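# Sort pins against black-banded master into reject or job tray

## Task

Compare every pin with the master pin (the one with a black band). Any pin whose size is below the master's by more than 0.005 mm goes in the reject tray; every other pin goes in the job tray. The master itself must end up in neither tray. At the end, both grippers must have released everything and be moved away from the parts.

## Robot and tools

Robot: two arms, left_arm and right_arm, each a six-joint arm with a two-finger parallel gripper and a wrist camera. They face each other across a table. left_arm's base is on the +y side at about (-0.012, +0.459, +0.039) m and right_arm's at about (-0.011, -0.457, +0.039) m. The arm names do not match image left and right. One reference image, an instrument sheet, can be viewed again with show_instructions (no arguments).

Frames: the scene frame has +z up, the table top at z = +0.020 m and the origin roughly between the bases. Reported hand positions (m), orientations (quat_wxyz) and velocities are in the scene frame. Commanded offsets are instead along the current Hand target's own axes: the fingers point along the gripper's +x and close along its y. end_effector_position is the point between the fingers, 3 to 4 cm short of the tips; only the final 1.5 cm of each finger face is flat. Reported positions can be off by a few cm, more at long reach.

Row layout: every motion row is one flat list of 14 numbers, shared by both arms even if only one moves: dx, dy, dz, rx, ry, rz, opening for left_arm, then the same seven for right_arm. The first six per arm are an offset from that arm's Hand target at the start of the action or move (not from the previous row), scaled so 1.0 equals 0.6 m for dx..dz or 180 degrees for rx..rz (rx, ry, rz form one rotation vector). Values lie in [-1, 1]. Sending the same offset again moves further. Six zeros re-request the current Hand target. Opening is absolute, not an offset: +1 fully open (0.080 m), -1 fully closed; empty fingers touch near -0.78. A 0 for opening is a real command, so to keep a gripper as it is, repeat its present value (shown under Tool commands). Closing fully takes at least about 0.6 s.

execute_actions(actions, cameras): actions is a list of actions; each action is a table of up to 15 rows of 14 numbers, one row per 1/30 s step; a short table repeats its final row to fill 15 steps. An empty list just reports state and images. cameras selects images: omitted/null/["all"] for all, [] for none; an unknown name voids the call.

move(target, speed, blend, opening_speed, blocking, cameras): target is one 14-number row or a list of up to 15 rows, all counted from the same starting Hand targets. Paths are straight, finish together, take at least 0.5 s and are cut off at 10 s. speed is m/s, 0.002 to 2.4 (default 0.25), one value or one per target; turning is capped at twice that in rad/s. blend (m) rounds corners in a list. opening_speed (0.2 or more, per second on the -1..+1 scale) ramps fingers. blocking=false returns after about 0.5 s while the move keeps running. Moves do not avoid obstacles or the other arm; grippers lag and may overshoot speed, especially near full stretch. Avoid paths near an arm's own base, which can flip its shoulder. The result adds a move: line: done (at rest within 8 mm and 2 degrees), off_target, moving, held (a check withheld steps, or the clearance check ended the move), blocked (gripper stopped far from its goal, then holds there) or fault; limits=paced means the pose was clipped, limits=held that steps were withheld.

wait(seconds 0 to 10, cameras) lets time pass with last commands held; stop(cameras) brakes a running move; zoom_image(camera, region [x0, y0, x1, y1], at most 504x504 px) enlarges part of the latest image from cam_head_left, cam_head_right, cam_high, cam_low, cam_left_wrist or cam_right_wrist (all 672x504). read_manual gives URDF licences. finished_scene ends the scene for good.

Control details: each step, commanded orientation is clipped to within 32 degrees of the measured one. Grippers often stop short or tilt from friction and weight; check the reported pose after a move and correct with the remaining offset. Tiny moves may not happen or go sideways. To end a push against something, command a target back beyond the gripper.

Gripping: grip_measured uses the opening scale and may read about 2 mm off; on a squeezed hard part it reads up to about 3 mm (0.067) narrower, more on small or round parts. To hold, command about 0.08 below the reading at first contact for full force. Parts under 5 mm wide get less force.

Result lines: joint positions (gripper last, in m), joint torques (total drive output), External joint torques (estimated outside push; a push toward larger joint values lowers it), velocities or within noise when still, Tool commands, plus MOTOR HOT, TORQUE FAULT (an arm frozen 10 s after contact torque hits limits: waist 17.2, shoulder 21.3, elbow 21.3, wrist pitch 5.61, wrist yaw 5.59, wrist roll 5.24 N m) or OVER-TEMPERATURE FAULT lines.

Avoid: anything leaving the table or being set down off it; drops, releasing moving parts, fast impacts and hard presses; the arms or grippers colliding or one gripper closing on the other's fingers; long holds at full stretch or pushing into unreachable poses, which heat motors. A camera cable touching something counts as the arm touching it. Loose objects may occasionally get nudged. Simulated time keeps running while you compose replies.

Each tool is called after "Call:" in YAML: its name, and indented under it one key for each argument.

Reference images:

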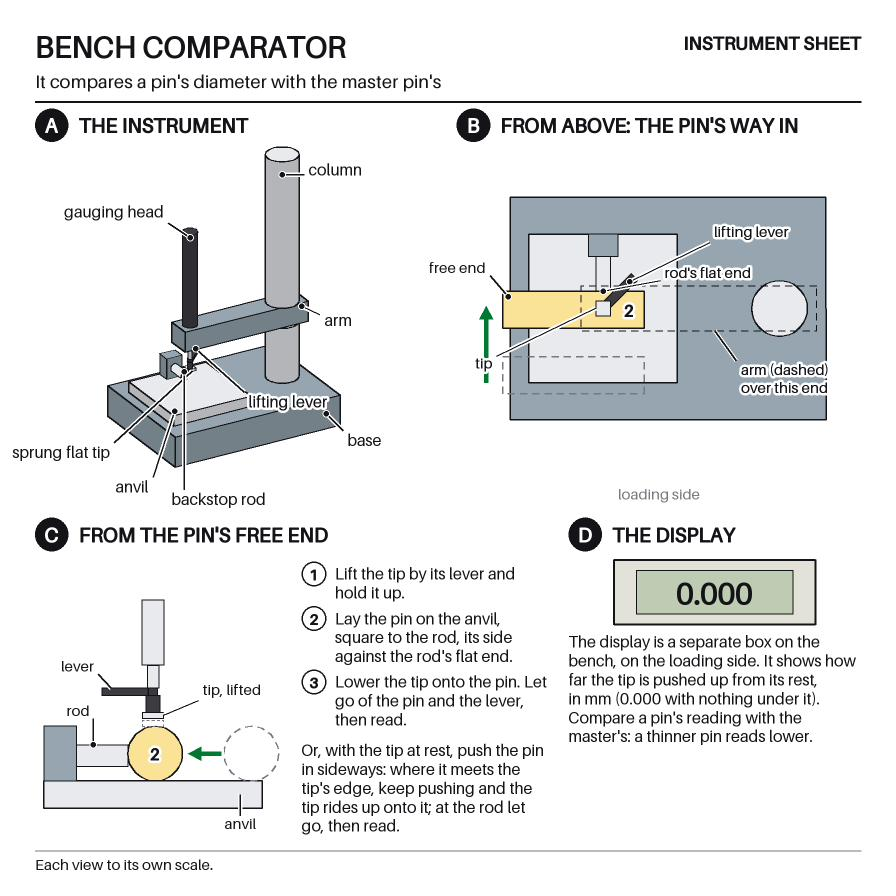

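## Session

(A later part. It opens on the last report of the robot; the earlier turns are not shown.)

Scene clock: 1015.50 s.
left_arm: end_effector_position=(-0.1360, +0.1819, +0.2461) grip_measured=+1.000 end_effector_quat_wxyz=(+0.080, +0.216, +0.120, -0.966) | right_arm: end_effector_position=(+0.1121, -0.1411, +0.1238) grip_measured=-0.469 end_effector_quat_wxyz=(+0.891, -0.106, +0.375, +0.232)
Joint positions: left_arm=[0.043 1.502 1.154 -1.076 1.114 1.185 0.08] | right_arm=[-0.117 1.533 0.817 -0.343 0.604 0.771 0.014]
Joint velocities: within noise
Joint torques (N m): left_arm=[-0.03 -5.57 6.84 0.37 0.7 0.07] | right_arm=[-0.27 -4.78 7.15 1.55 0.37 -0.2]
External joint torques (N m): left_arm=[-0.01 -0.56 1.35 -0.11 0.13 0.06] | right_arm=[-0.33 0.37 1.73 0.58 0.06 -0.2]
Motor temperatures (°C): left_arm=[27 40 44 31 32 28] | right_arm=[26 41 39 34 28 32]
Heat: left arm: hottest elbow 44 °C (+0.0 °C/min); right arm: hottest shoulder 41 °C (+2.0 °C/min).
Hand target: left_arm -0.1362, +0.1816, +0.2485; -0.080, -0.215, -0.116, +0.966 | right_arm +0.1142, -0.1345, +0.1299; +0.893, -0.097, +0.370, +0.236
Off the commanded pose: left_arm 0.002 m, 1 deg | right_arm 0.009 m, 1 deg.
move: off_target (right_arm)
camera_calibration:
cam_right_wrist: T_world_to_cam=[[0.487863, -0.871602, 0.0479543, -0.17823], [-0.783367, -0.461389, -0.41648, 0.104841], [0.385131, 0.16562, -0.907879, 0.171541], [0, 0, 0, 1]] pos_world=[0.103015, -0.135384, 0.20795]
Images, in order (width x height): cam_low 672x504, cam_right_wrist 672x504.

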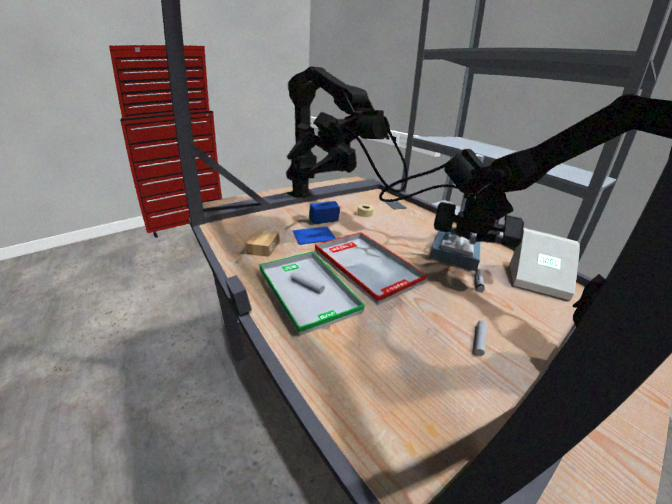

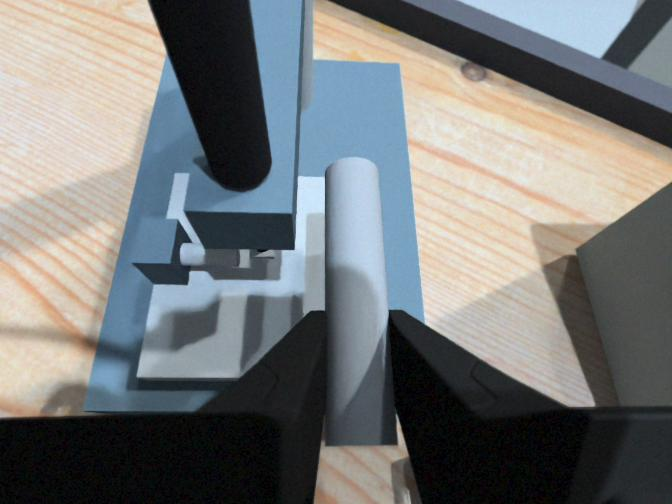

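Call:
move:
  target:
    - [0,0,0,0,0,0,1,0.0483,0,-0.0483,0,0,0,-0.62]
    - [0,0,0,0,0,0,1,0.0444,0.0552,-0.0487,0,0,0,-0.62]
    - [0,0,0,0,0,0,1,0.0444,0.0482,-0.0487,0,0,0,-0.62]
    - [0,0,0,0,0,0,1,0.0444,0.0482,-0.0487,0,0,0,-0.25]
  speed: [0.08,0.04,0.04,0.04]
  opening_speed: 0.8
  cameras: ["cam_low","cam_right_wrist"]

Call:
move:
  target:
    - [0,0,0,0,0,0,1,-0.08,0.004,0,0,0,0,-0.2]
    - [0,0,0,0,0,0,1,-0.19,-0.185,-0.08,0,0,0,0]
  speed: [0.2,0.3]
  blend: [0.02,0]
  cameras: ["cam_right_wrist"]

Call:
zoom_image:
  camera: "cam_right_wrist"
  region: [500, 0, 672, 130]

Scene clock: 1039.57 s.
left_arm: end_effector_position=(-0.1360, +0.1819, +0.2461) grip_measured=+1.000 end_effector_quat_wxyz=(+0.080, +0.216, +0.120, -0.966) | right_arm: end_effector_position=(+0.1011, -0.1123, +0.0929) grip_measured=-0.253 end_effector_quat_wxyz=(+0.896, -0.096, +0.366, +0.232)
Joint positions: left_arm=[0.043 1.502 1.154 -1.076 1.114 1.185 0.08] | right_arm=[-0.062 1.706 0.847 -0.213 0.647 0.832 0.024]
Joint velocities: within noise
Joint torques (N m): left_arm=[-0.05 -5.54 6.84 0.37 0.69 0.07] | right_arm=[0.6 -5 4.66 1.24 -0.06 0.07]
External joint torques (N m): left_arm=[-0.04 -0.54 1.35 -0.1 0.13 0.06] | right_arm=[0.6 1 -0.37 0.29 -0.4 0.07]
Motor temperatures (°C): left_arm=[27 40 44 31 32 28] | right_arm=[26 38 40 34 28 32]
Heat: left arm: hottest elbow 44 °C (+0.0 °C/min); right arm: hottest elbow 40 °C (+2.0 °C/min).
Hand target: left_arm -0.1362, +0.1816, +0.2485; -0.080, -0.215, -0.116, +0.966 | right_arm +0.0984, -0.1102, +0.0904; +0.893, -0.097, +0.370, +0.235
Off the commanded pose: left_arm 0.002 m, 1 deg | right_arm 0.004 m, 1 deg.
move: done
camera_calibration:
cam_right_wrist: T_world_to_cam=[[0.479691, -0.876667, 0.0367759, -0.144874], [-0.780472, -0.445457, -0.438671, 0.100233], [0.40095, 0.181724, -0.897895, 0.142251], [0, 0, 0, 1]] pos_world=[0.0906881, -0.108207, 0.177023]
Images, in order (width x height): cam_low 672x504, cam_right_wrist 672x504.

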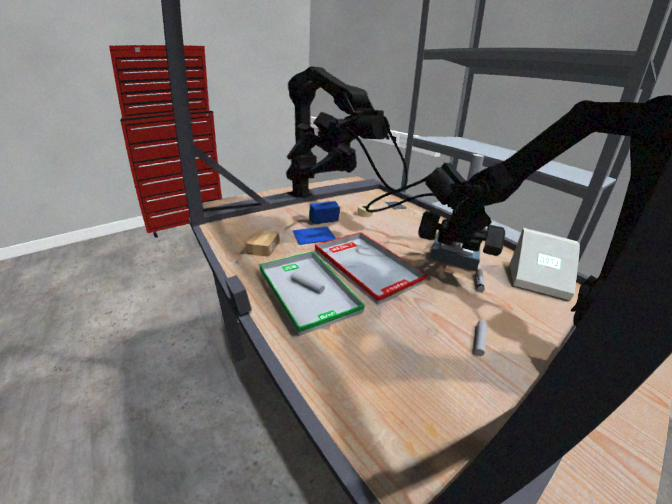

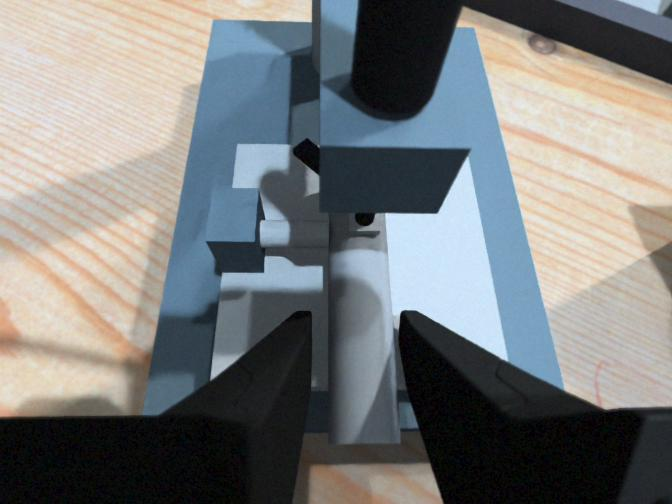

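Scene clock: 1041.53 s.
left_arm: end_effector_position=(-0.1360, +0.1819, +0.2461) grip_measured=+1.000 end_effector_quat_wxyz=(+0.080, +0.216, +0.120, -0.966) | right_arm: end_effector_position=(+0.0533, -0.2621, +0.1364) grip_measured=-0.003 end_effector_quat_wxyz=(+0.892, -0.102, +0.372, +0.235)
Joint positions: left_arm=[0.043 1.502 1.154 -1.076 1.114 1.185 0.08] | right_arm=[0.194 1.015 0.54 -0.798 0.731 1.13 0.035]
Joint velocities: within noise
Joint torques (N m): left_arm=[-0.05 -5.57 6.79 0.36 0.69 0.06] | right_arm=[0.39 -2.48 4.12 0.75 0.62 0.23]
External joint torques (N m): left_arm=[-0.04 -0.52 1.29 -0.11 0.13 0.05] | right_arm=[0.39 -0.69 -1.43 0.06 0.2 0.23]
Motor temperatures (°C): left_arm=[27 40 44 31 32 28] | right_arm=[26 38 39 34 28 32]
Heat: left arm: hottest elbow 44 °C (+0.0 °C/min); right arm: hottest elbow 39 °C (+2.0 °C/min).
Hand target: left_arm -0.1362, +0.1816, +0.2485; -0.080, -0.215, -0.116, +0.966 | right_arm +0.0535, -0.2633, +0.1370; +0.893, -0.097, +0.370, +0.235
Off the commanded pose: left_arm 0.002 m, 1 deg | right_arm 0.001 m, 1 deg.
move: done
camera_calibration:
cam_right_wrist: T_world_to_cam=[[0.489639, -0.870994, 0.0402896, -0.254444], [-0.780606, -0.458476, -0.4248, 0.00991815], [0.38847, 0.176548, -0.90439, 0.22786], [0, 0, 0, 1]] pos_world=[0.0438113, -0.257301, 0.220539]
Images, in order (width x height): cam_right_wrist 672x504.

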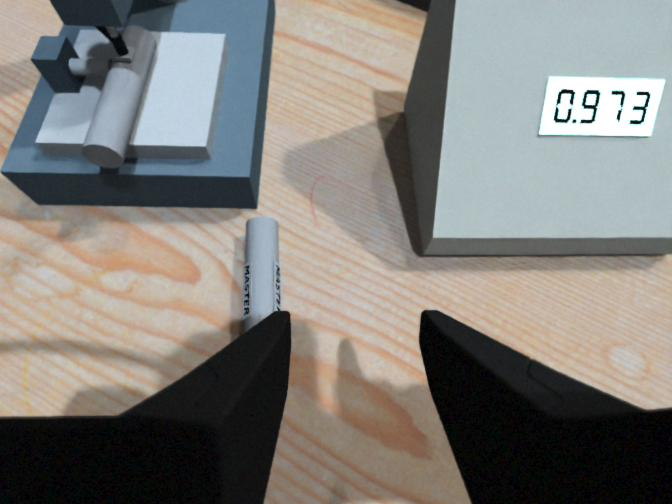

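Scaled by 2.930 from the camera's 672x504 image, which has a finer 960x720 frame.

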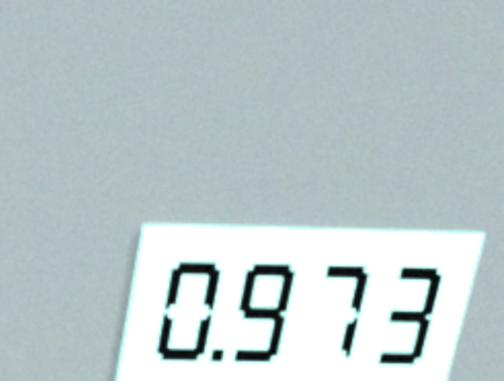

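Call:
move:
  target:
    - [0,0,0,0,0,0,1,0.1075,0.1778,0.081,0,0,0,-0.25]
    - [0,0,0,0,0,0,1,0.1908,0.1778,0.081,0,0,0,-0.25]
    - [0,0,0,0,0,0,1,0.1908,0.1778,0.081,0,0,0,-0.62]
    - [0,0,0,0,0,0,1,0.1908,0.1328,0.081,0,0,0,-0.62]
    - [0,0,0,0,0,0,1,0.0965,0.1328,0.0574,0,0,0,-0.62]
  speed: [0.25,0.1,0.1,0.08,0.15]
  opening_speed: 1
  cameras: ["cam_low","cam_right_wrist"]

Call:
move:
  target: [0,0,0,0,0,0,1,-0.1022,0.2935,-0.0562,-0.277,0,0.277,-0.62]
  speed: 0.3
  cameras: ["cam_right_wrist"]

Scene clock: 1071.33 s.
left_arm: end_effector_position=(-0.1360, +0.1819, +0.2461) grip_measured=+1.000 end_effector_quat_wxyz=(+0.080, +0.216, +0.120, -0.966) | right_arm: end_effector_position=(+0.0711, -0.1649, +0.1114) grip_measured=-0.468 end_effector_quat_wxyz=(+0.890, -0.113, +0.376, +0.231)
Joint positions: left_arm=[0.043 1.502 1.154 -1.076 1.114 1.185 0.08] | right_arm=[0.04 1.483 0.733 -0.425 0.673 0.941 0.014]
Joint velocities: within noise
Joint torques (N m): left_arm=[-0.03 -5.62 6.83 0.37 0.7 0.06] | right_arm=[0.4 -6.95 5.4 0.96 0.69 0.24]
External joint torques (N m): left_arm=[0 -0.54 1.28 -0.11 0.12 0.05] | right_arm=[0.41 -2.34 0.17 0.13 0.31 0.23]
Motor temperatures (°C): left_arm=[27 40 45 31 32 28] | right_arm=[26 37 38 32 28 32]
Heat: left arm: hottest elbow 45 °C (+1.0 °C/min); right arm: hottest elbow 38 °C (-1.0 °C/min).
Hand target: left_arm -0.1362, +0.1816, +0.2485; -0.080, -0.215, -0.116, +0.966 | right_arm +0.0710, -0.1617, +0.1205; +0.893, -0.097, +0.370, +0.235
Off the commanded pose: left_arm 0.002 m, 1 deg | right_arm 0.010 m, 2 deg.
move: off_target (right_arm)
camera_calibration:
cam_right_wrist: T_world_to_cam=[[0.4914, -0.868821, 0.0606384, -0.179524], [-0.780783, -0.470314, -0.411318, 0.0544435], [0.385881, 0.154776, -0.909473, 0.178321], [0, 0, 0, 1]] pos_world=[0.061916, -0.157968, 0.195458]
Images, in order (width x height): cam_low 672x504, cam_right_wrist 672x504.

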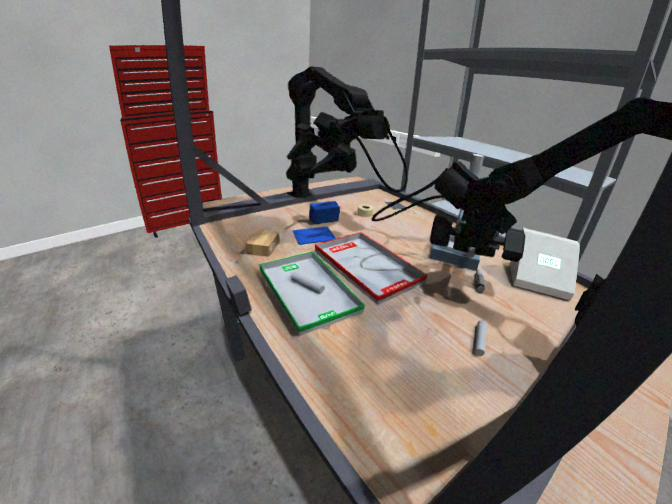

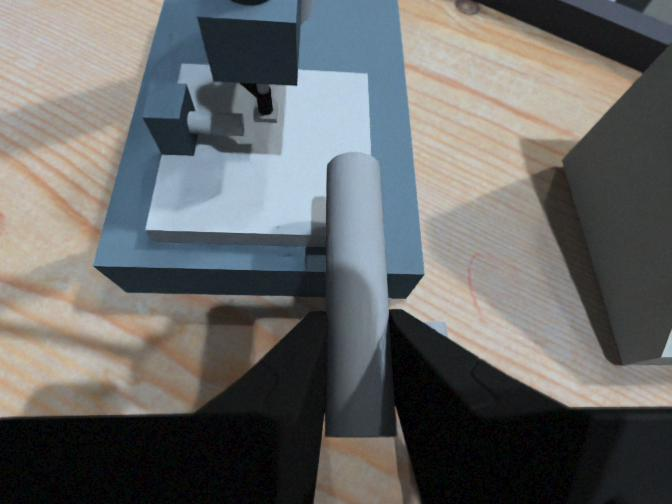

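Scene clock: 1073.93 s.
left_arm: end_effector_position=(-0.1360, +0.1819, +0.2461) grip_measured=+1.000 end_effector_quat_wxyz=(+0.080, +0.216, +0.120, -0.966) | right_arm: end_effector_position=(-0.0729, -0.0484, +0.1326) grip_measured=-0.468 end_effector_quat_wxyz=(+0.593, -0.300, +0.254, +0.703)
Joint positions: left_arm=[0.043 1.502 1.154 -1.076 1.114 1.185 0.08] | right_arm=[0.144 1.64 0.923 -0.09 -0.019 -0.017 0.014]
Joint velocities: within noise
Joint torques (N m): left_arm=[-0.03 -5.6 6.84 0.36 0.7 0.06] | right_arm=[0.03 -5.94 7.73 1.6 -0.16 -0.16]
External joint torques (N m): left_arm=[-0.03 -0.59 1.34 -0.11 0.13 0.05] | right_arm=[0.03 0.38 1.87 0.25 -0.15 -0.16]
Motor temperatures (°C): left_arm=[27 40 45 31 32 28] | right_arm=[26 37 38 33 28 32]
Heat: left arm: hottest elbow 45 °C (+1.0 °C/min); right arm: hottest elbow 38 °C (-1.0 °C/min).
Hand target: left_arm -0.1362, +0.1816, +0.2485; -0.080, -0.215, -0.116, +0.966 | right_arm -0.0742, -0.0416, +0.1402; +0.594, -0.293, +0.246, +0.708
Off the commanded pose: left_arm 0.002 m, 1 deg | right_arm 0.010 m, 1 deg.
move: off_target (right_arm)
camera_calibration:
cam_right_wrist: T_world_to_cam=[[0.986019, 0.163456, 0.032378, 0.080996], [0.1622, -0.896989, -0.41122, 0.0535184], [-0.0381738, 0.410723, -0.910961, 0.216766], [0, 0, 0, 1]] pos_world=[-0.0802695, -0.0542647, 0.216851]
Images, in order (width x height): cam_right_wrist 672x504.

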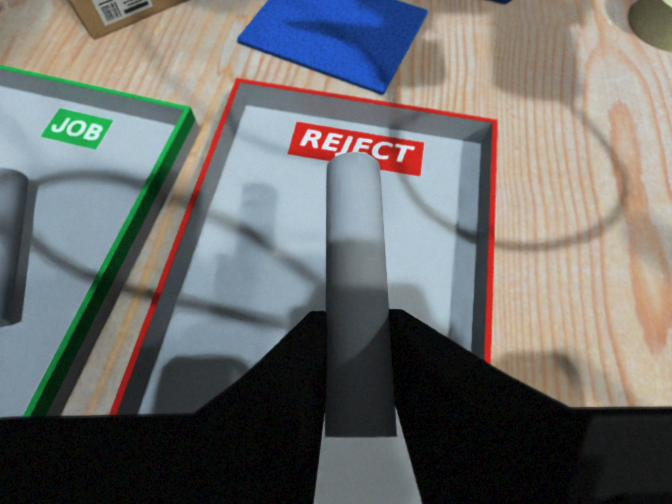

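Call:
move:
  target:
    - [0,0,0,0,0,0,1,0.1025,0.0,-0.1025,0,0,0,-0.62]
    - [0,0,0,0,0,0,1,0.1025,0.0,-0.1025,0,0,0,0.1]
    - [0,0,0,0,0,0,1,0,0,0,0,0,0,0.1]
    - [0,0,0,0,0,0,1,-0.2999,0.0755,-0.2999,0.3703,0.2171,-0.1534,0.2]
  speed: [0.1,0.05,0.2,0.35]
  opening_speed: 0.8
  cameras: ["cam_low","cam_right_wrist","cam_head_right"]

Scene clock: 1096.23 s.
left_arm: end_effector_position=(-0.1360, +0.1819, +0.2461) grip_measured=+1.000 end_effector_quat_wxyz=(+0.080, +0.216, +0.120, -0.966) | right_arm: end_effector_position=(-0.0746, -0.2975, +0.1402) grip_measured=+0.197 end_effector_quat_wxyz=(+0.684, -0.181, +0.683, +0.181)
Joint positions: left_arm=[0.043 1.502 1.154 -1.076 1.114 1.185 0.08] | right_arm=[0.382 1.189 0.833 -1.216 0.002 1.435 0.044]
Joint velocities: within noise
Joint torques (N m): left_arm=[-0.02 -5.57 6.82 0.37 0.71 0.07] | right_arm=[0.34 -3.63 3.58 0.28 -0.08 0.18]
External joint torques (N m): left_arm=[-0.05 -0.59 1.34 -0.1 0.15 0.05] | right_arm=[0.33 -1.04 -1.67 0 -0.12 0.18]
Motor temperatures (°C): left_arm=[27 40 45 31 32 28] | right_arm=[26 38 39 34 28 32]
Heat: left arm: hottest elbow 45 °C (+1.0 °C/min); right arm: hottest elbow 39 °C (+0.0 °C/min).
Hand target: left_arm -0.1362, +0.1816, +0.2485; -0.080, -0.215, -0.116, +0.966 | right_arm -0.0745, -0.3001, +0.1400; +0.684, -0.180, +0.684, +0.180
Off the commanded pose: left_arm 0.002 m, 1 deg | right_arm 0.003 m, 0 deg.
move: done
camera_calibration:
cam_right_wrist: T_world_to_cam=[[0.511919, -0.85851, 0.0299876, -0.21603], [-0.815158, -0.474464, 0.332267, -0.21794], [-0.271026, -0.194538, -0.942709, 0.132941], [0, 0, 0, 1]] pos_world=[-0.0310348, -0.263007, 0.204217]
Images, in order (width x height): cam_head_right 672x504, cam_low 672x504, cam_right_wrist 672x504.

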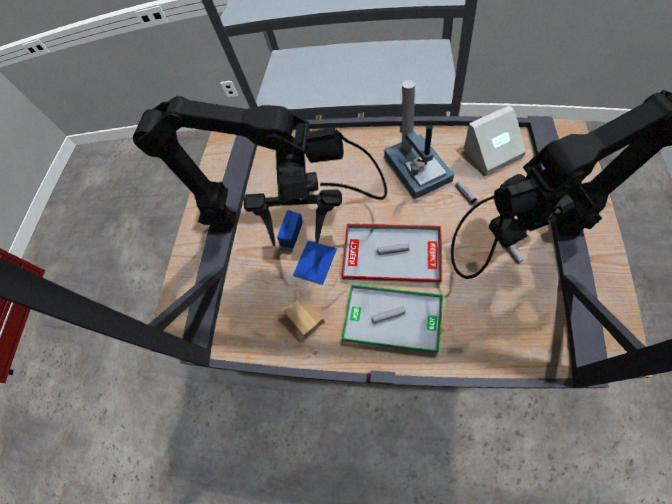

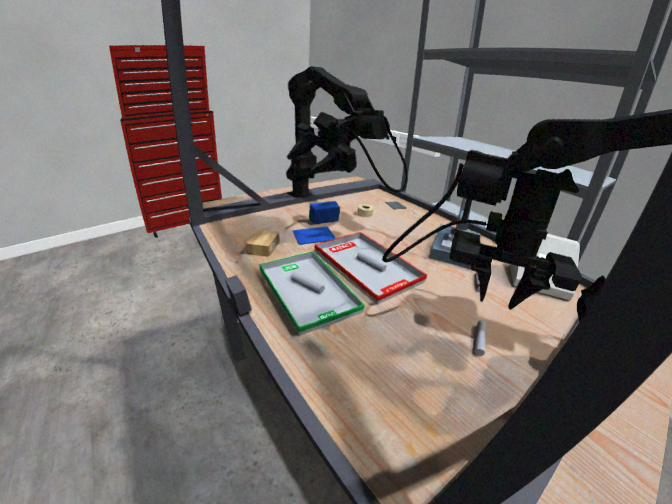

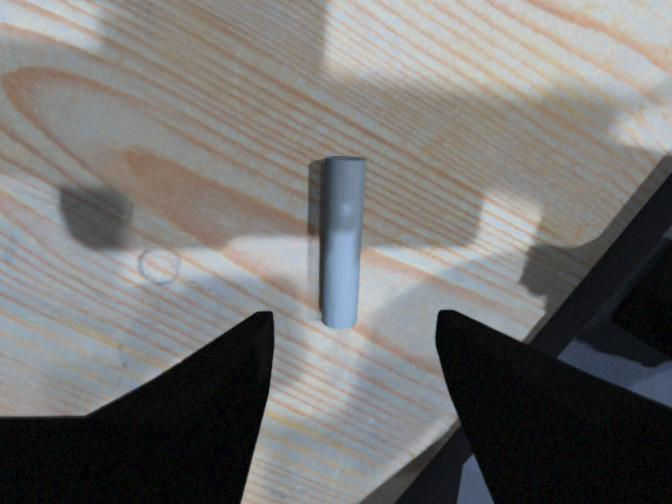

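Call:
move:
  target:
    - [0,0,0,0,0,0,1,0.1367,0,-0.0043,0.0056,0,0,0.2]
    - [0,0,0,0,0,0,1,0.1367,0,-0.0043,0.0056,0,0,-0.62]
    - [0,0,0,0,0,0,1,0.05,0,-0.0043,0.0056,0,0,-0.62]
    - [0,0,0,0,0,0,1,0.05,0.0767,0.1862,0,0,0,-0.62]
    - [0,0,0,0,0,0,1,0.135,0.0767,0.1862,0,0,0,-0.62]
    - [0,0,0,0,0,0,1,0.135,0.0767,0.1862,0,0,0,0.3]
    - [0,0,0,0,0,0,1,0.045,0.0767,0.1862,0,0,0,0.3]
    - [0,0,0,0,0,0,1,0.0667,0.0767,0.1322,0,-0.25,0,0.3]
  speed: [0.2,0.1,0.15,0.25,0.1,0.1,0.15,0.4]
  opening_speed: 1
  cameras: ["cam_low","cam_right_wrist"]

Scene clock: 1120.30 s.
left_arm: end_effector_position=(-0.1360, +0.1819, +0.2461) grip_measured=+1.000 end_effector_quat_wxyz=(+0.080, +0.216, +0.120, -0.966) | right_arm: end_effector_position=(-0.0292, -0.2192, +0.1019) grip_measured=+0.297 end_effector_quat_wxyz=(+0.891, -0.094, +0.374, +0.238)
Joint positions: left_arm=[0.043 1.502 1.154 -1.076 1.114 1.185 0.08] | right_arm=[0.536 1.49 0.713 -0.803 0.779 1.598 0.048]
Joint velocities: within noise
Joint torques (N m): left_arm=[-0.05 -5.59 6.83 0.37 0.69 0.07] | right_arm=[0.39 -3.09 3.1 0.3 0.69 0.27]
External joint torques (N m): left_arm=[-0.05 -0.63 1.34 -0.11 0.13 0.05] | right_arm=[0.39 0.92 -1.49 0.03 0.24 0.27]
Motor temperatures (°C): left_arm=[27 40 45 31 32 28] | right_arm=[26 37 37 32 27 32]
Heat: left arm: hottest elbow 45 °C (+0.0 °C/min); right arm: hottest shoulder 37 °C (+0.0 °C/min).
Hand target: left_arm -0.1362, +0.1816, +0.2485; -0.080, -0.215, -0.116, +0.966 | right_arm -0.0282, -0.2210, +0.1000; +0.893, -0.097, +0.370, +0.235
Off the commanded pose: left_arm 0.002 m, 1 deg | right_arm 0.003 m, 1 deg.
move: done
camera_calibration:
cam_right_wrist: T_world_to_cam=[[0.489131, -0.871884, 0.0238676, -0.173774], [-0.784573, -0.451775, -0.424669, -0.048117], [0.381045, 0.188993, -0.905034, 0.223661], [0, 0, 0, 1]] pos_world=[-0.0379781, -0.215519, 0.186135]
Images, in order (width x height): cam_low 672x504, cam_right_wrist 672x504.

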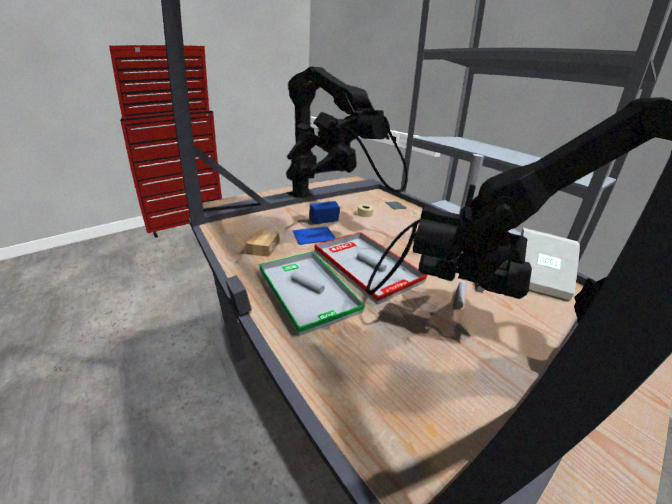

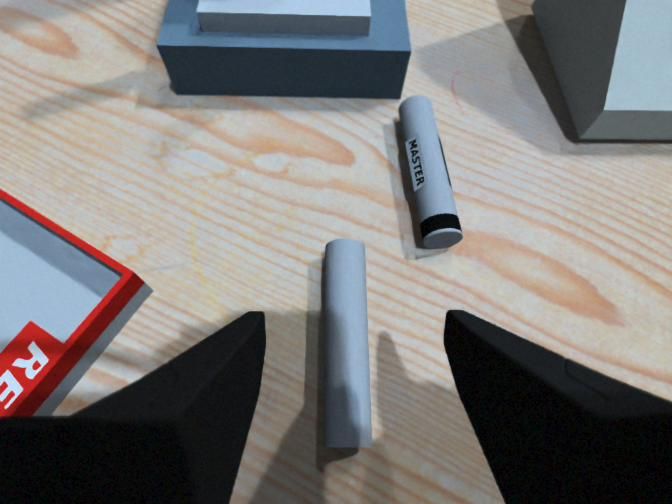

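Call:
move:
  target:
    - [0,0,0,0,0,0,1,0.0583,0.002,-0.063,0,0,0,0.2]
    - [0,0,0,0,0,0,1,0.0583,0.002,-0.063,0,0,0,-0.62]
    - [0,0,0,0,0,0,1,-0.0477,0.002,0.043,0,0,0,-0.62]
    - [0,0,0,0,0,0,1,0.1665,0.0082,0.2254,0,0,0,-0.62]
  speed: [0.15,0.1,0.2,0.25]
  opening_speed: 1
  blend: [0,0,0.02,0]
  cameras: ["cam_right_wrist"]

Call:
move:
  target:
    - [0,0,0,0,0,0,1,0.0424,0,-0.0424,0,0,0,-0.62]
    - [0,0,0,0,0,0,1,0.0385,0.0552,-0.0428,0,0,0,-0.62]
    - [0,0,0,0,0,0,1,0.0385,0.0482,-0.0428,0,0,0,-0.62]
    - [0,0,0,0,0,0,1,0.0385,0.0482,-0.0428,0,0,0,-0.25]
  speed: [0.07,0.04,0.04,0.04]
  opening_speed: 0.8
  cameras: ["cam_right_wrist"]

Call:
move:
  target:
    - [0,0,0,0,0,0,1,-0.08,0.004,0,0,0,0,-0.2]
    - [0,0,0,0,0,0,1,-0.19,-0.185,-0.08,0,0,0,0]
  speed: [0.2,0.3]
  blend: [0.02,0]
  cameras: ["cam_right_wrist"]

Call:
zoom_image:
  camera: "cam_right_wrist"
  region: [500, 0, 672, 130]

Scene clock: 1141.07 s.
left_arm: end_effector_position=(-0.1360, +0.1819, +0.2461) grip_measured=+1.000 end_effector_quat_wxyz=(+0.080, +0.216, +0.120, -0.966) | right_arm: end_effector_position=(+0.1119, -0.1414, +0.1188) grip_measured=-0.469 end_effector_quat_wxyz=(+0.891, -0.106, +0.375, +0.232)
Joint positions: left_arm=[0.043 1.502 1.154 -1.076 1.114 1.185 0.08] | right_arm=[-0.116 1.542 0.803 -0.322 0.604 0.771 0.014]
Joint velocities: within noise
Joint torques (N m): left_arm=[-0.01 -5.59 6.83 0.36 0.7 0.06] | right_arm=[-0.24 -4.76 7.06 1.53 0.38 -0.17]
External joint torques (N m): left_arm=[-0.01 -0.58 1.31 -0.12 0.13 0.05] | right_arm=[-0.25 0.44 1.6 0.52 0.07 -0.17]
Motor temperatures (°C): left_arm=[27 40 45 31 32 28] | right_arm=[26 37 37 31 28 32]
Heat: left arm: hottest elbow 45 °C (+0.0 °C/min); right arm: hottest shoulder 37 °C (+0.0 °C/min).
Hand target: left_arm -0.1362, +0.1816, +0.2485; -0.080, -0.215, -0.116, +0.966 | right_arm +0.1140, -0.1347, +0.1248; +0.893, -0.098, +0.370, +0.236
Off the commanded pose: left_arm 0.002 m, 1 deg | right_arm 0.009 m, 1 deg.
move: off_target (right_arm)
camera_calibration:
cam_right_wrist: T_world_to_cam=[[0.4883, -0.871334, 0.0483681, -0.178106], [-0.783185, -0.462001, -0.416145, 0.102221], [0.384948, 0.165323, -0.908011, 0.167065], [0, 0, 0, 1]] pos_world=[0.102716, -0.135584, 0.20285]
Images, in order (width x height): cam_right_wrist 672x504.

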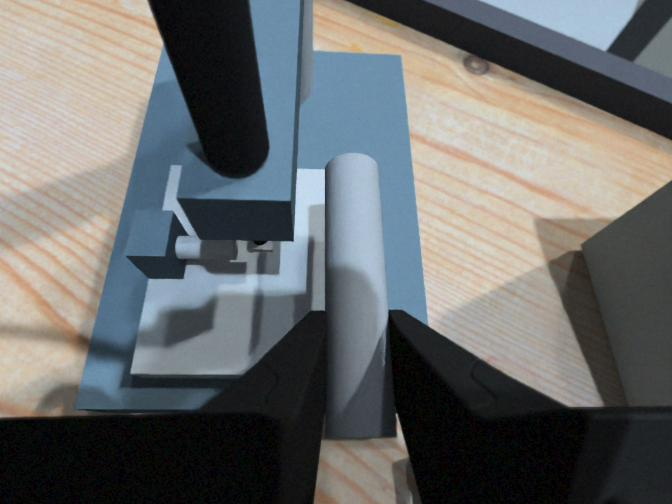

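Scene clock: 1143.63 s.
left_arm: end_effector_position=(-0.1360, +0.1819, +0.2461) grip_measured=+1.000 end_effector_quat_wxyz=(+0.080, +0.216, +0.120, -0.966) | right_arm: end_effector_position=(+0.1010, -0.1126, +0.0930) grip_measured=-0.253 end_effector_quat_wxyz=(+0.896, -0.097, +0.366, +0.232)
Joint positions: left_arm=[0.043 1.502 1.154 -1.076 1.114 1.185 0.08] | right_arm=[-0.062 1.704 0.846 -0.214 0.646 0.831 0.024]
Joint velocities: within noise
Joint torques (N m): left_arm=[0 -5.57 6.82 0.37 0.7 0.07] | right_arm=[0.6 -5.1 4.75 1.22 -0.04 0.13]
External joint torques (N m): left_arm=[-0.01 -0.58 1.34 -0.11 0.14 0.05] | right_arm=[0.56 0.91 -0.27 0.27 -0.38 0.12]
Motor temperatures (°C): left_arm=[27 40 45 31 32 28] | right_arm=[26 37 37 31 28 32]
Heat: left arm: hottest elbow 45 °C (+0.0 °C/min); right arm: hottest shoulder 37 °C (+0.0 °C/min).
Hand target: left_arm -0.1362, +0.1816, +0.2485; -0.080, -0.215, -0.116, +0.966 | right_arm +0.0981, -0.1104, +0.0904; +0.893, -0.097, +0.370, +0.236
Off the commanded pose: left_arm 0.002 m, 1 deg | right_arm 0.005 m, 1 deg.
move: done
camera_calibration:
cam_right_wrist: T_world_to_cam=[[0.480426, -0.876241, 0.0373084, -0.145252], [-0.780272, -0.446458, -0.438007, 0.0998567], [0.400457, 0.181319, -0.898197, 0.14236], [0, 0, 0, 1]] pos_world=[0.0906892, -0.108506, 0.177024]
Images, in order (width x height): cam_right_wrist 672x504.

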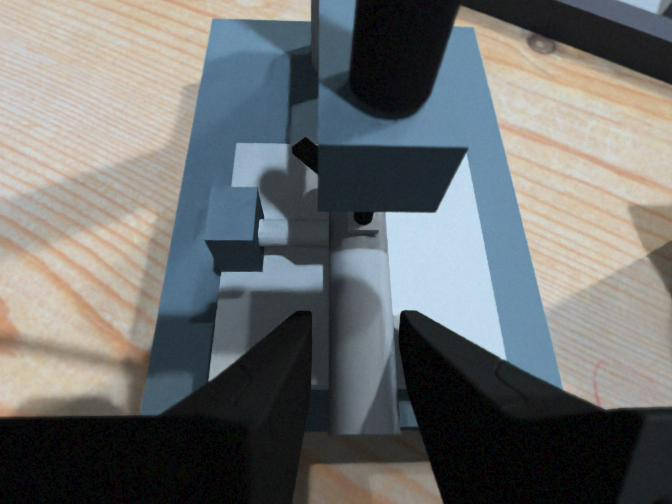

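Scene clock: 1145.57 s.
left_arm: end_effector_position=(-0.1360, +0.1819, +0.2461) grip_measured=+1.000 end_effector_quat_wxyz=(+0.080, +0.216, +0.120, -0.966) | right_arm: end_effector_position=(+0.0531, -0.2624, +0.1365) grip_measured=-0.003 end_effector_quat_wxyz=(+0.892, -0.102, +0.372, +0.235)
Joint positions: left_arm=[0.043 1.502 1.154 -1.076 1.114 1.185 0.08] | right_arm=[0.195 1.014 0.54 -0.8 0.731 1.132 0.035]
Joint velocities: within noise
Joint torques (N m): left_arm=[-0.03 -5.58 6.8 0.37 0.72 0.06] | right_arm=[0.32 -2.55 4.2 0.74 0.62 0.24]
External joint torques (N m): left_arm=[0 -0.55 1.27 -0.11 0.14 0.05] | right_arm=[0.3 -0.75 -1.37 0.05 0.21 0.24]
Motor temperatures (°C): left_arm=[27 40 45 31 32 28] | right_arm=[26 37 37 31 28 32]
Heat: left arm: hottest elbow 45 °C (+0.0 °C/min); right arm: hottest shoulder 37 °C (+0.0 °C/min).
Hand target: left_arm -0.1362, +0.1816, +0.2485; -0.080, -0.215, -0.116, +0.966 | right_arm +0.0533, -0.2635, +0.1371; +0.893, -0.098, +0.370, +0.235
Off the commanded pose: left_arm 0.002 m, 1 deg | right_arm 0.001 m, 1 deg.
move: done
camera_calibration:
cam_right_wrist: T_world_to_cam=[[0.489935, -0.870804, 0.0408009, -0.254688], [-0.780366, -0.458953, -0.424725, 0.00951756], [0.388578, 0.176248, -0.904402, 0.228002], [0, 0, 0, 1]] pos_world=[0.0436113, -0.2576, 0.220639]
Images, in order (width x height): cam_right_wrist 672x504.

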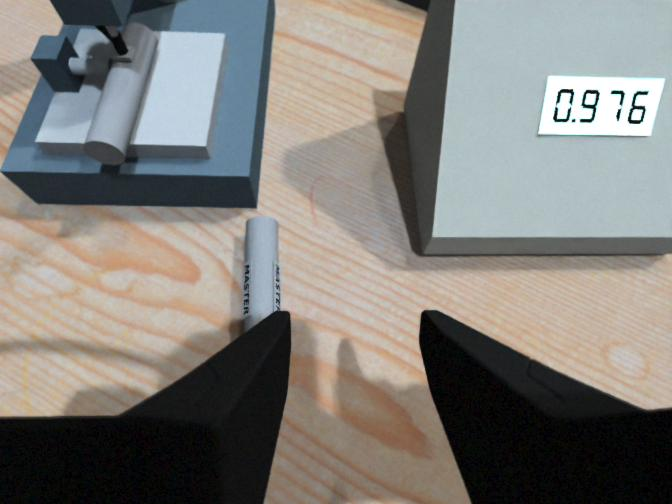

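Scaled by 2.930 from the camera's 672x504 image, which has a finer 960x720 frame.

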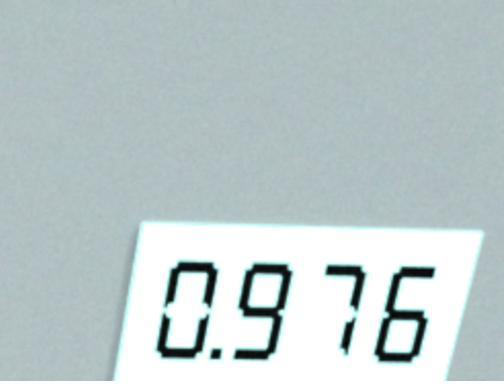

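Call:
move:
  target:
    - [0,0,0,0,0,0,1,0.1075,0.1778,0.081,0,0,0,-0.25]
    - [0,0,0,0,0,0,1,0.1908,0.1778,0.081,0,0,0,-0.25]
    - [0,0,0,0,0,0,1,0.1908,0.1778,0.081,0,0,0,-0.62]
    - [0,0,0,0,0,0,1,0.1908,0.1328,0.081,0,0,0,-0.62]
    - [0,0,0,0,0,0,1,0.0965,0.1328,0.0574,0,0,0,-0.62]
  speed: [0.25,0.1,0.1,0.08,0.15]
  opening_speed: 1
  cameras: ["cam_right_wrist"]

Call:
move:
  target: [0,0,0,0,0,0,1,-0.3137,0.501,-0.2677,-0.2377,0,0.2377,-0.62]
  speed: 0.3
  cameras: ["cam_right_wrist","cam_head_right"]

Scene clock: 1194.97 s.
left_arm: end_effector_position=(-0.1360, +0.1819, +0.2461) grip_measured=+1.000 end_effector_quat_wxyz=(+0.080, +0.216, +0.120, -0.966) | right_arm: end_effector_position=(+0.0708, -0.1652, +0.1114) grip_measured=-0.467 end_effector_quat_wxyz=(+0.890, -0.113, +0.376, +0.232)
Joint positions: left_arm=[0.043 1.502 1.154 -1.076 1.114 1.185 0.08] | right_arm=[0.041 1.482 0.732 -0.426 0.673 0.942 0.014]
Joint velocities: within noise
Joint torques (N m): left_arm=[-0.03 -5.57 6.83 0.36 0.69 0.07] | right_arm=[0.35 -6.87 5.46 0.97 0.71 0.23]
External joint torques (N m): left_arm=[0 -0.59 1.34 -0.11 0.12 0.05] | right_arm=[0.33 -2.28 0.22 0.13 0.34 0.23]
Motor temperatures (°C): left_arm=[27 40 45 31 32 28] | right_arm=[26 36 36 31 28 32]
Heat: left arm: hottest elbow 45 °C (+0.0 °C/min); right arm: hottest shoulder 36 °C (-1.0 °C/min).
Hand target: left_arm -0.1362, +0.1816, +0.2485; -0.080, -0.215, -0.116, +0.966 | right_arm +0.0707, -0.1620, +0.1205; +0.893, -0.097, +0.370, +0.236
Off the commanded pose: left_arm 0.002 m, 1 deg | right_arm 0.010 m, 2 deg.
move: off_target (right_arm)
camera_calibration:
cam_right_wrist: T_world_to_cam=[[0.49193, -0.868486, 0.0611322, -0.179713], [-0.780597, -0.471064, -0.410813, 0.0538404], [0.385583, 0.154372, -0.909668, 0.178476], [0, 0, 0, 1]] pos_world=[0.0616167, -0.158268, 0.195458]
Images, in order (width x height): cam_right_wrist 672x504.

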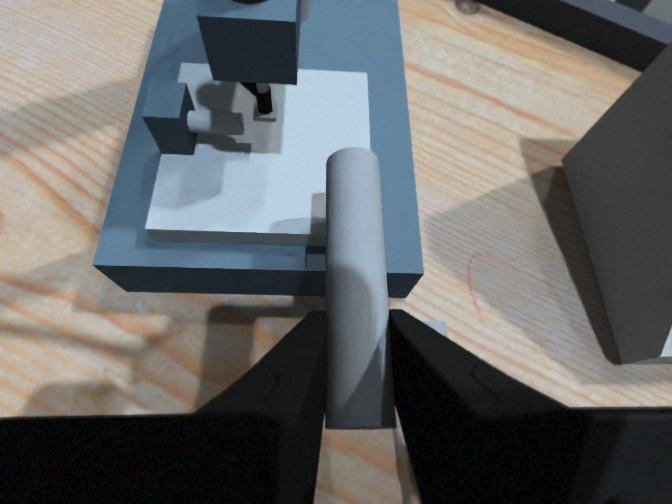

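Scene clock: 1197.37 s.
left_arm: end_effector_position=(-0.1360, +0.1819, +0.2461) grip_measured=+1.000 end_effector_quat_wxyz=(+0.080, +0.216, +0.120, -0.966) | right_arm: end_effector_position=(-0.2886, -0.0268, +0.1347) grip_measured=-0.467 end_effector_quat_wxyz=(+0.653, -0.278, +0.273, +0.650)
Joint positions: left_arm=[0.043 1.502 1.154 -1.076 1.114 1.185 0.08] | right_arm=[0.708 2.077 1.53 -0.392 0.476 0.549 0.014]
Joint velocities: within noise
Joint torques (N m): left_arm=[-0.02 -5.63 6.85 0.36 0.71 0.06] | right_arm=[0.03 -9.19 7.96 1.35 0.26 -0.15]
External joint torques (N m): left_arm=[0 -0.58 1.32 -0.12 0.14 0.05] | right_arm=[0.1 0.17 2.05 0.2 0.02 -0.15]
Motor temperatures (°C): left_arm=[27 40 45 31 32 28] | right_arm=[26 36 37 31 28 32]
Heat: left arm: hottest elbow 45 °C (+0.0 °C/min); right arm: hottest elbow 37 °C (+0.0 °C/min).
Hand target: left_arm -0.1362, +0.1816, +0.2485; -0.080, -0.215, -0.116, +0.966 | right_arm -0.2920, -0.0220, +0.1402; +0.653, -0.270, +0.271, +0.654
Off the commanded pose: left_arm 0.002 m, 1 deg | right_arm 0.008 m, 1 deg.
move: done
camera_calibration:
cam_right_wrist: T_world_to_cam=[[0.999109, -0.0070137, 0.0416128, 0.28804], [0.0110101, -0.908614, -0.417493, 0.0656276], [0.0407381, 0.417579, -0.907727, 0.224114], [0, 0, 0, 1]] pos_world=[-0.297635, -0.0319348, 0.218847]
Images, in order (width x height): cam_head_right 672x504, cam_right_wrist 672x504.

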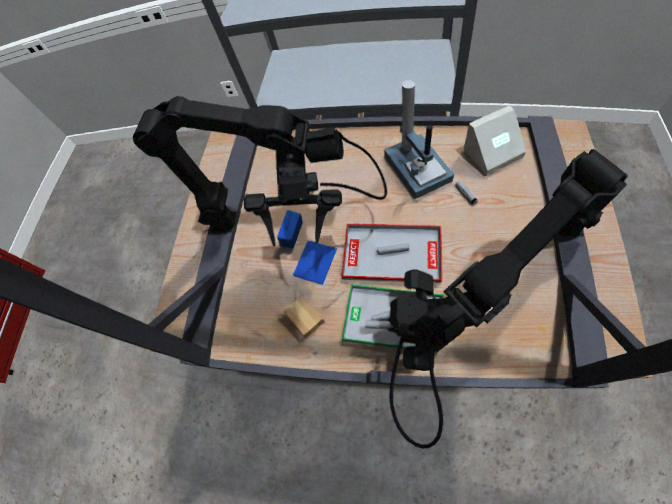

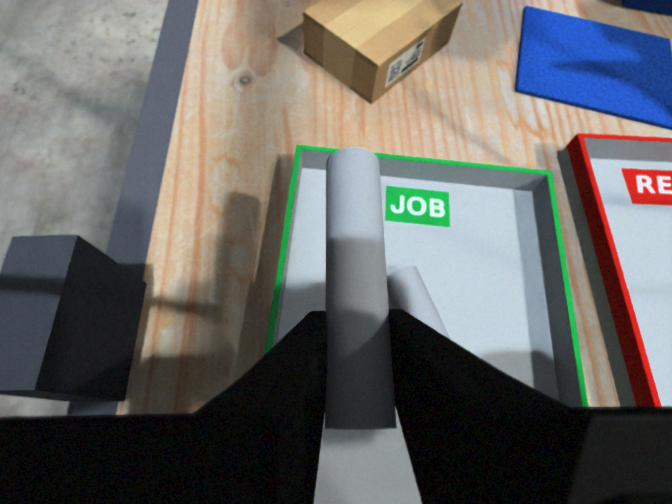

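Call:
move:
  target:
    - [0,0,0,0,0,0,1,0.095,0.0,-0.095,0,0,0,-0.62]
    - [0,0,0,0,0,0,1,0.1035,0.0,-0.1035,0,0,0,-0.62]
  speed: [0.12,0.04]
  cameras: ["cam_right_wrist"]

Scene clock: 1212.33 s.
left_arm: end_effector_position=(-0.1360, +0.1819, +0.2461) grip_measured=+1.000 end_effector_quat_wxyz=(+0.080, +0.216, +0.120, -0.966) | right_arm: end_effector_position=(-0.2940, -0.0203, +0.0623) grip_measured=-0.467 end_effector_quat_wxyz=(+0.654, -0.261, +0.271, +0.657)
Joint positions: left_arm=[0.043 1.502 1.154 -1.076 1.114 1.185 0.08] | right_arm=[0.708 2.21 1.41 -0.103 0.477 0.549 0.014]
Joint velocities: within noise
Joint torques (N m): left_arm=[-0.02 -5.6 6.81 0.37 0.7 0.06] | right_arm=[-0.14 -8.46 3.64 1.71 0.23 -0.15]
External joint torques (N m): left_arm=[-0.04 -0.59 1.33 -0.1 0.14 0.04] | right_arm=[-0.13 1.29 -1.84 0.52 0 -0.15]
Motor temperatures (°C): left_arm=[27 40 45 31 32 28] | right_arm=[26 38 41 33 28 32]
Heat: left arm: hottest elbow 45 °C (+0.0 °C/min); right arm: hottest elbow 41 °C (+4.0 °C/min).
Hand target: left_arm -0.1362, +0.1816, +0.2485; -0.080, -0.215, -0.116, +0.966 | right_arm -0.2920, -0.0220, +0.0525; +0.653, -0.271, +0.271, +0.654
Off the commanded pose: left_arm 0.002 m, 1 deg | right_arm 0.010 m, 1 deg.
move: off_target (right_arm)
camera_calibration:
cam_right_wrist: T_world_to_cam=[[0.999792, -0.00806876, 0.0187356, 0.298074], [0.0010575, -0.896712, -0.442614, 0.0402644], [0.0203718, 0.442542, -0.896517, 0.149777], [0, 0, 0, 1]] pos_world=[-0.301106, -0.0277717, 0.146514]
Images, in order (width x height): cam_right_wrist 672x504.

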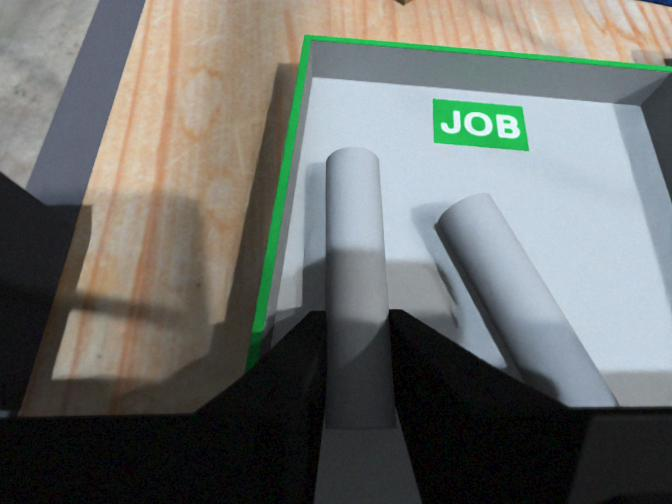

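Call:
move:
  target:
    - [0,0,0,0,0,0,1,-0.004,0.0,0.004,0,0,0,-0.62]
    - [0,0,0,0,0,0,1,-0.004,0.0,0.004,0,0,0,-0.3]
    - [0,0,0,0,0,0,1,-0.1035,0.0,0.1035,0,0,0,-0.3]
    - [0,0,0,0,0,0,1,-0.35,-0.1,-0.05,0,0,0,-0.3]
  speed: [0.05,0.05,0.15,0.3]
  opening_speed: 0.8

Scene clock: 1227.37 s.
left_arm: end_effector_position=(-0.1360, +0.1819, +0.2461) grip_measured=+1.000 end_effector_quat_wxyz=(+0.080, +0.216, +0.120, -0.966) | right_arm: end_effector_position=(-0.2336, -0.1897, +0.1764) grip_measured=-0.302 end_effector_quat_wxyz=(+0.652, -0.277, +0.270, +0.652)
Joint positions: left_arm=[0.043 1.502 1.154 -1.076 1.114 1.185 0.08] | right_arm=[0.943 1.488 0.994 -0.557 0.607 0.77 0.021]
Joint velocities: within noise
Joint torques (N m): left_arm=[-0.05 -5.57 6.84 0.37 0.7 0.07] | right_arm=[0.28 -7.44 4.15 1.03 0.48 0.22]
External joint torques (N m): left_arm=[-0.08 -0.61 1.35 -0.11 0.14 0.05] | right_arm=[0.28 -2.12 -1.71 0.04 0.16 0.22]
Motor temperatures (°C): left_arm=[27 40 45 31 32 28] | right_arm=[26 43 39 35 28 32]
Heat: left arm: hottest elbow 45 °C (+0.0 °C/min); right arm: hottest shoulder 43 °C (+7.1 °C/min).
Hand target: left_arm -0.1362, +0.1816, +0.2485; -0.080, -0.215, -0.116, +0.966 | right_arm -0.2319, -0.1916, +0.1798; +0.653, -0.270, +0.271, +0.654
Off the commanded pose: left_arm 0.002 m, 1 deg | right_arm 0.004 m, 1 deg.
move: done
camera_calibration:
cam_right_wrist: T_world_to_cam=[[0.999063, -0.00143115, 0.0432449, 0.230958], [0.0170204, -0.90588, -0.423192, -0.0625656], [0.0397803, 0.423532, -0.905007, 0.328181], [0, 0, 0, 1]] pos_world=[-0.242732, -0.195342, 0.260541]

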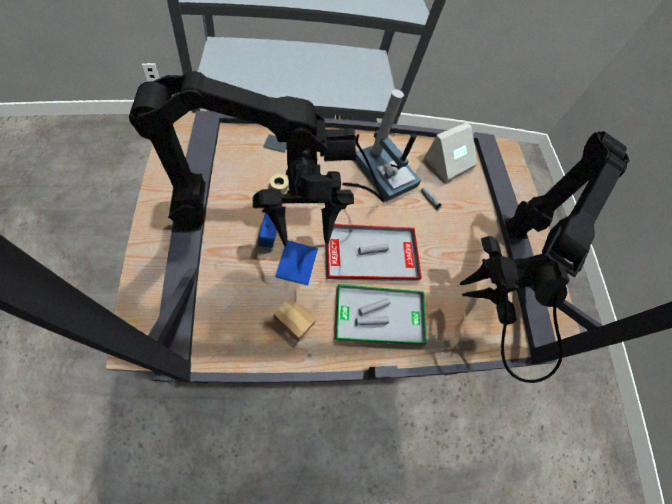

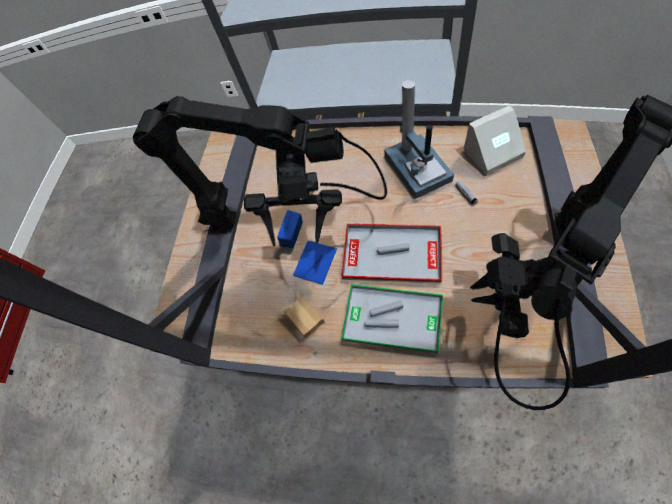

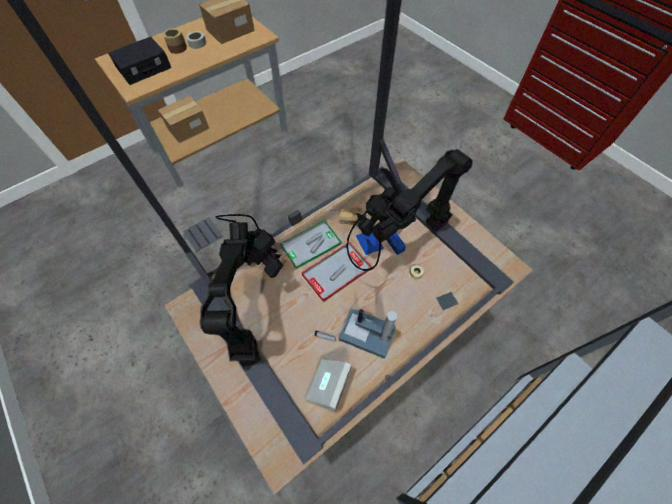

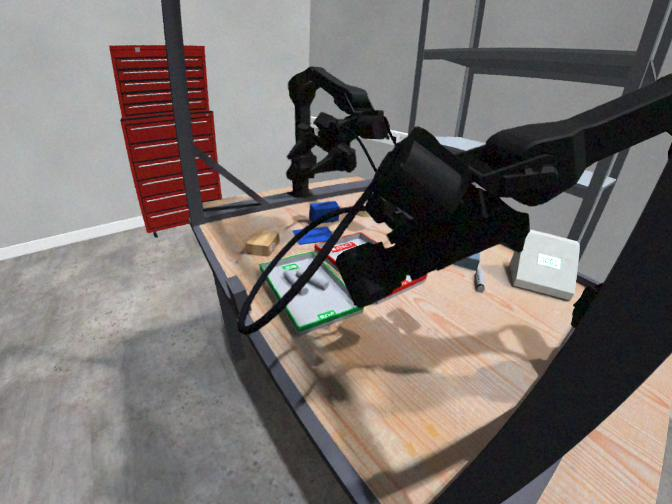

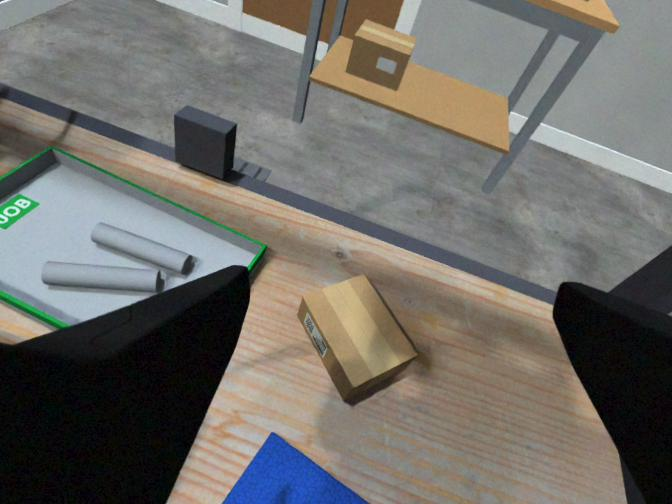

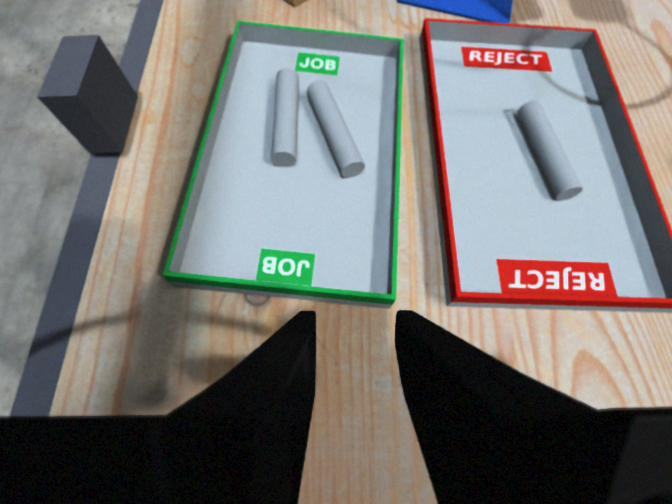

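Call:
finished_scene:

The scene is finished: the task was done.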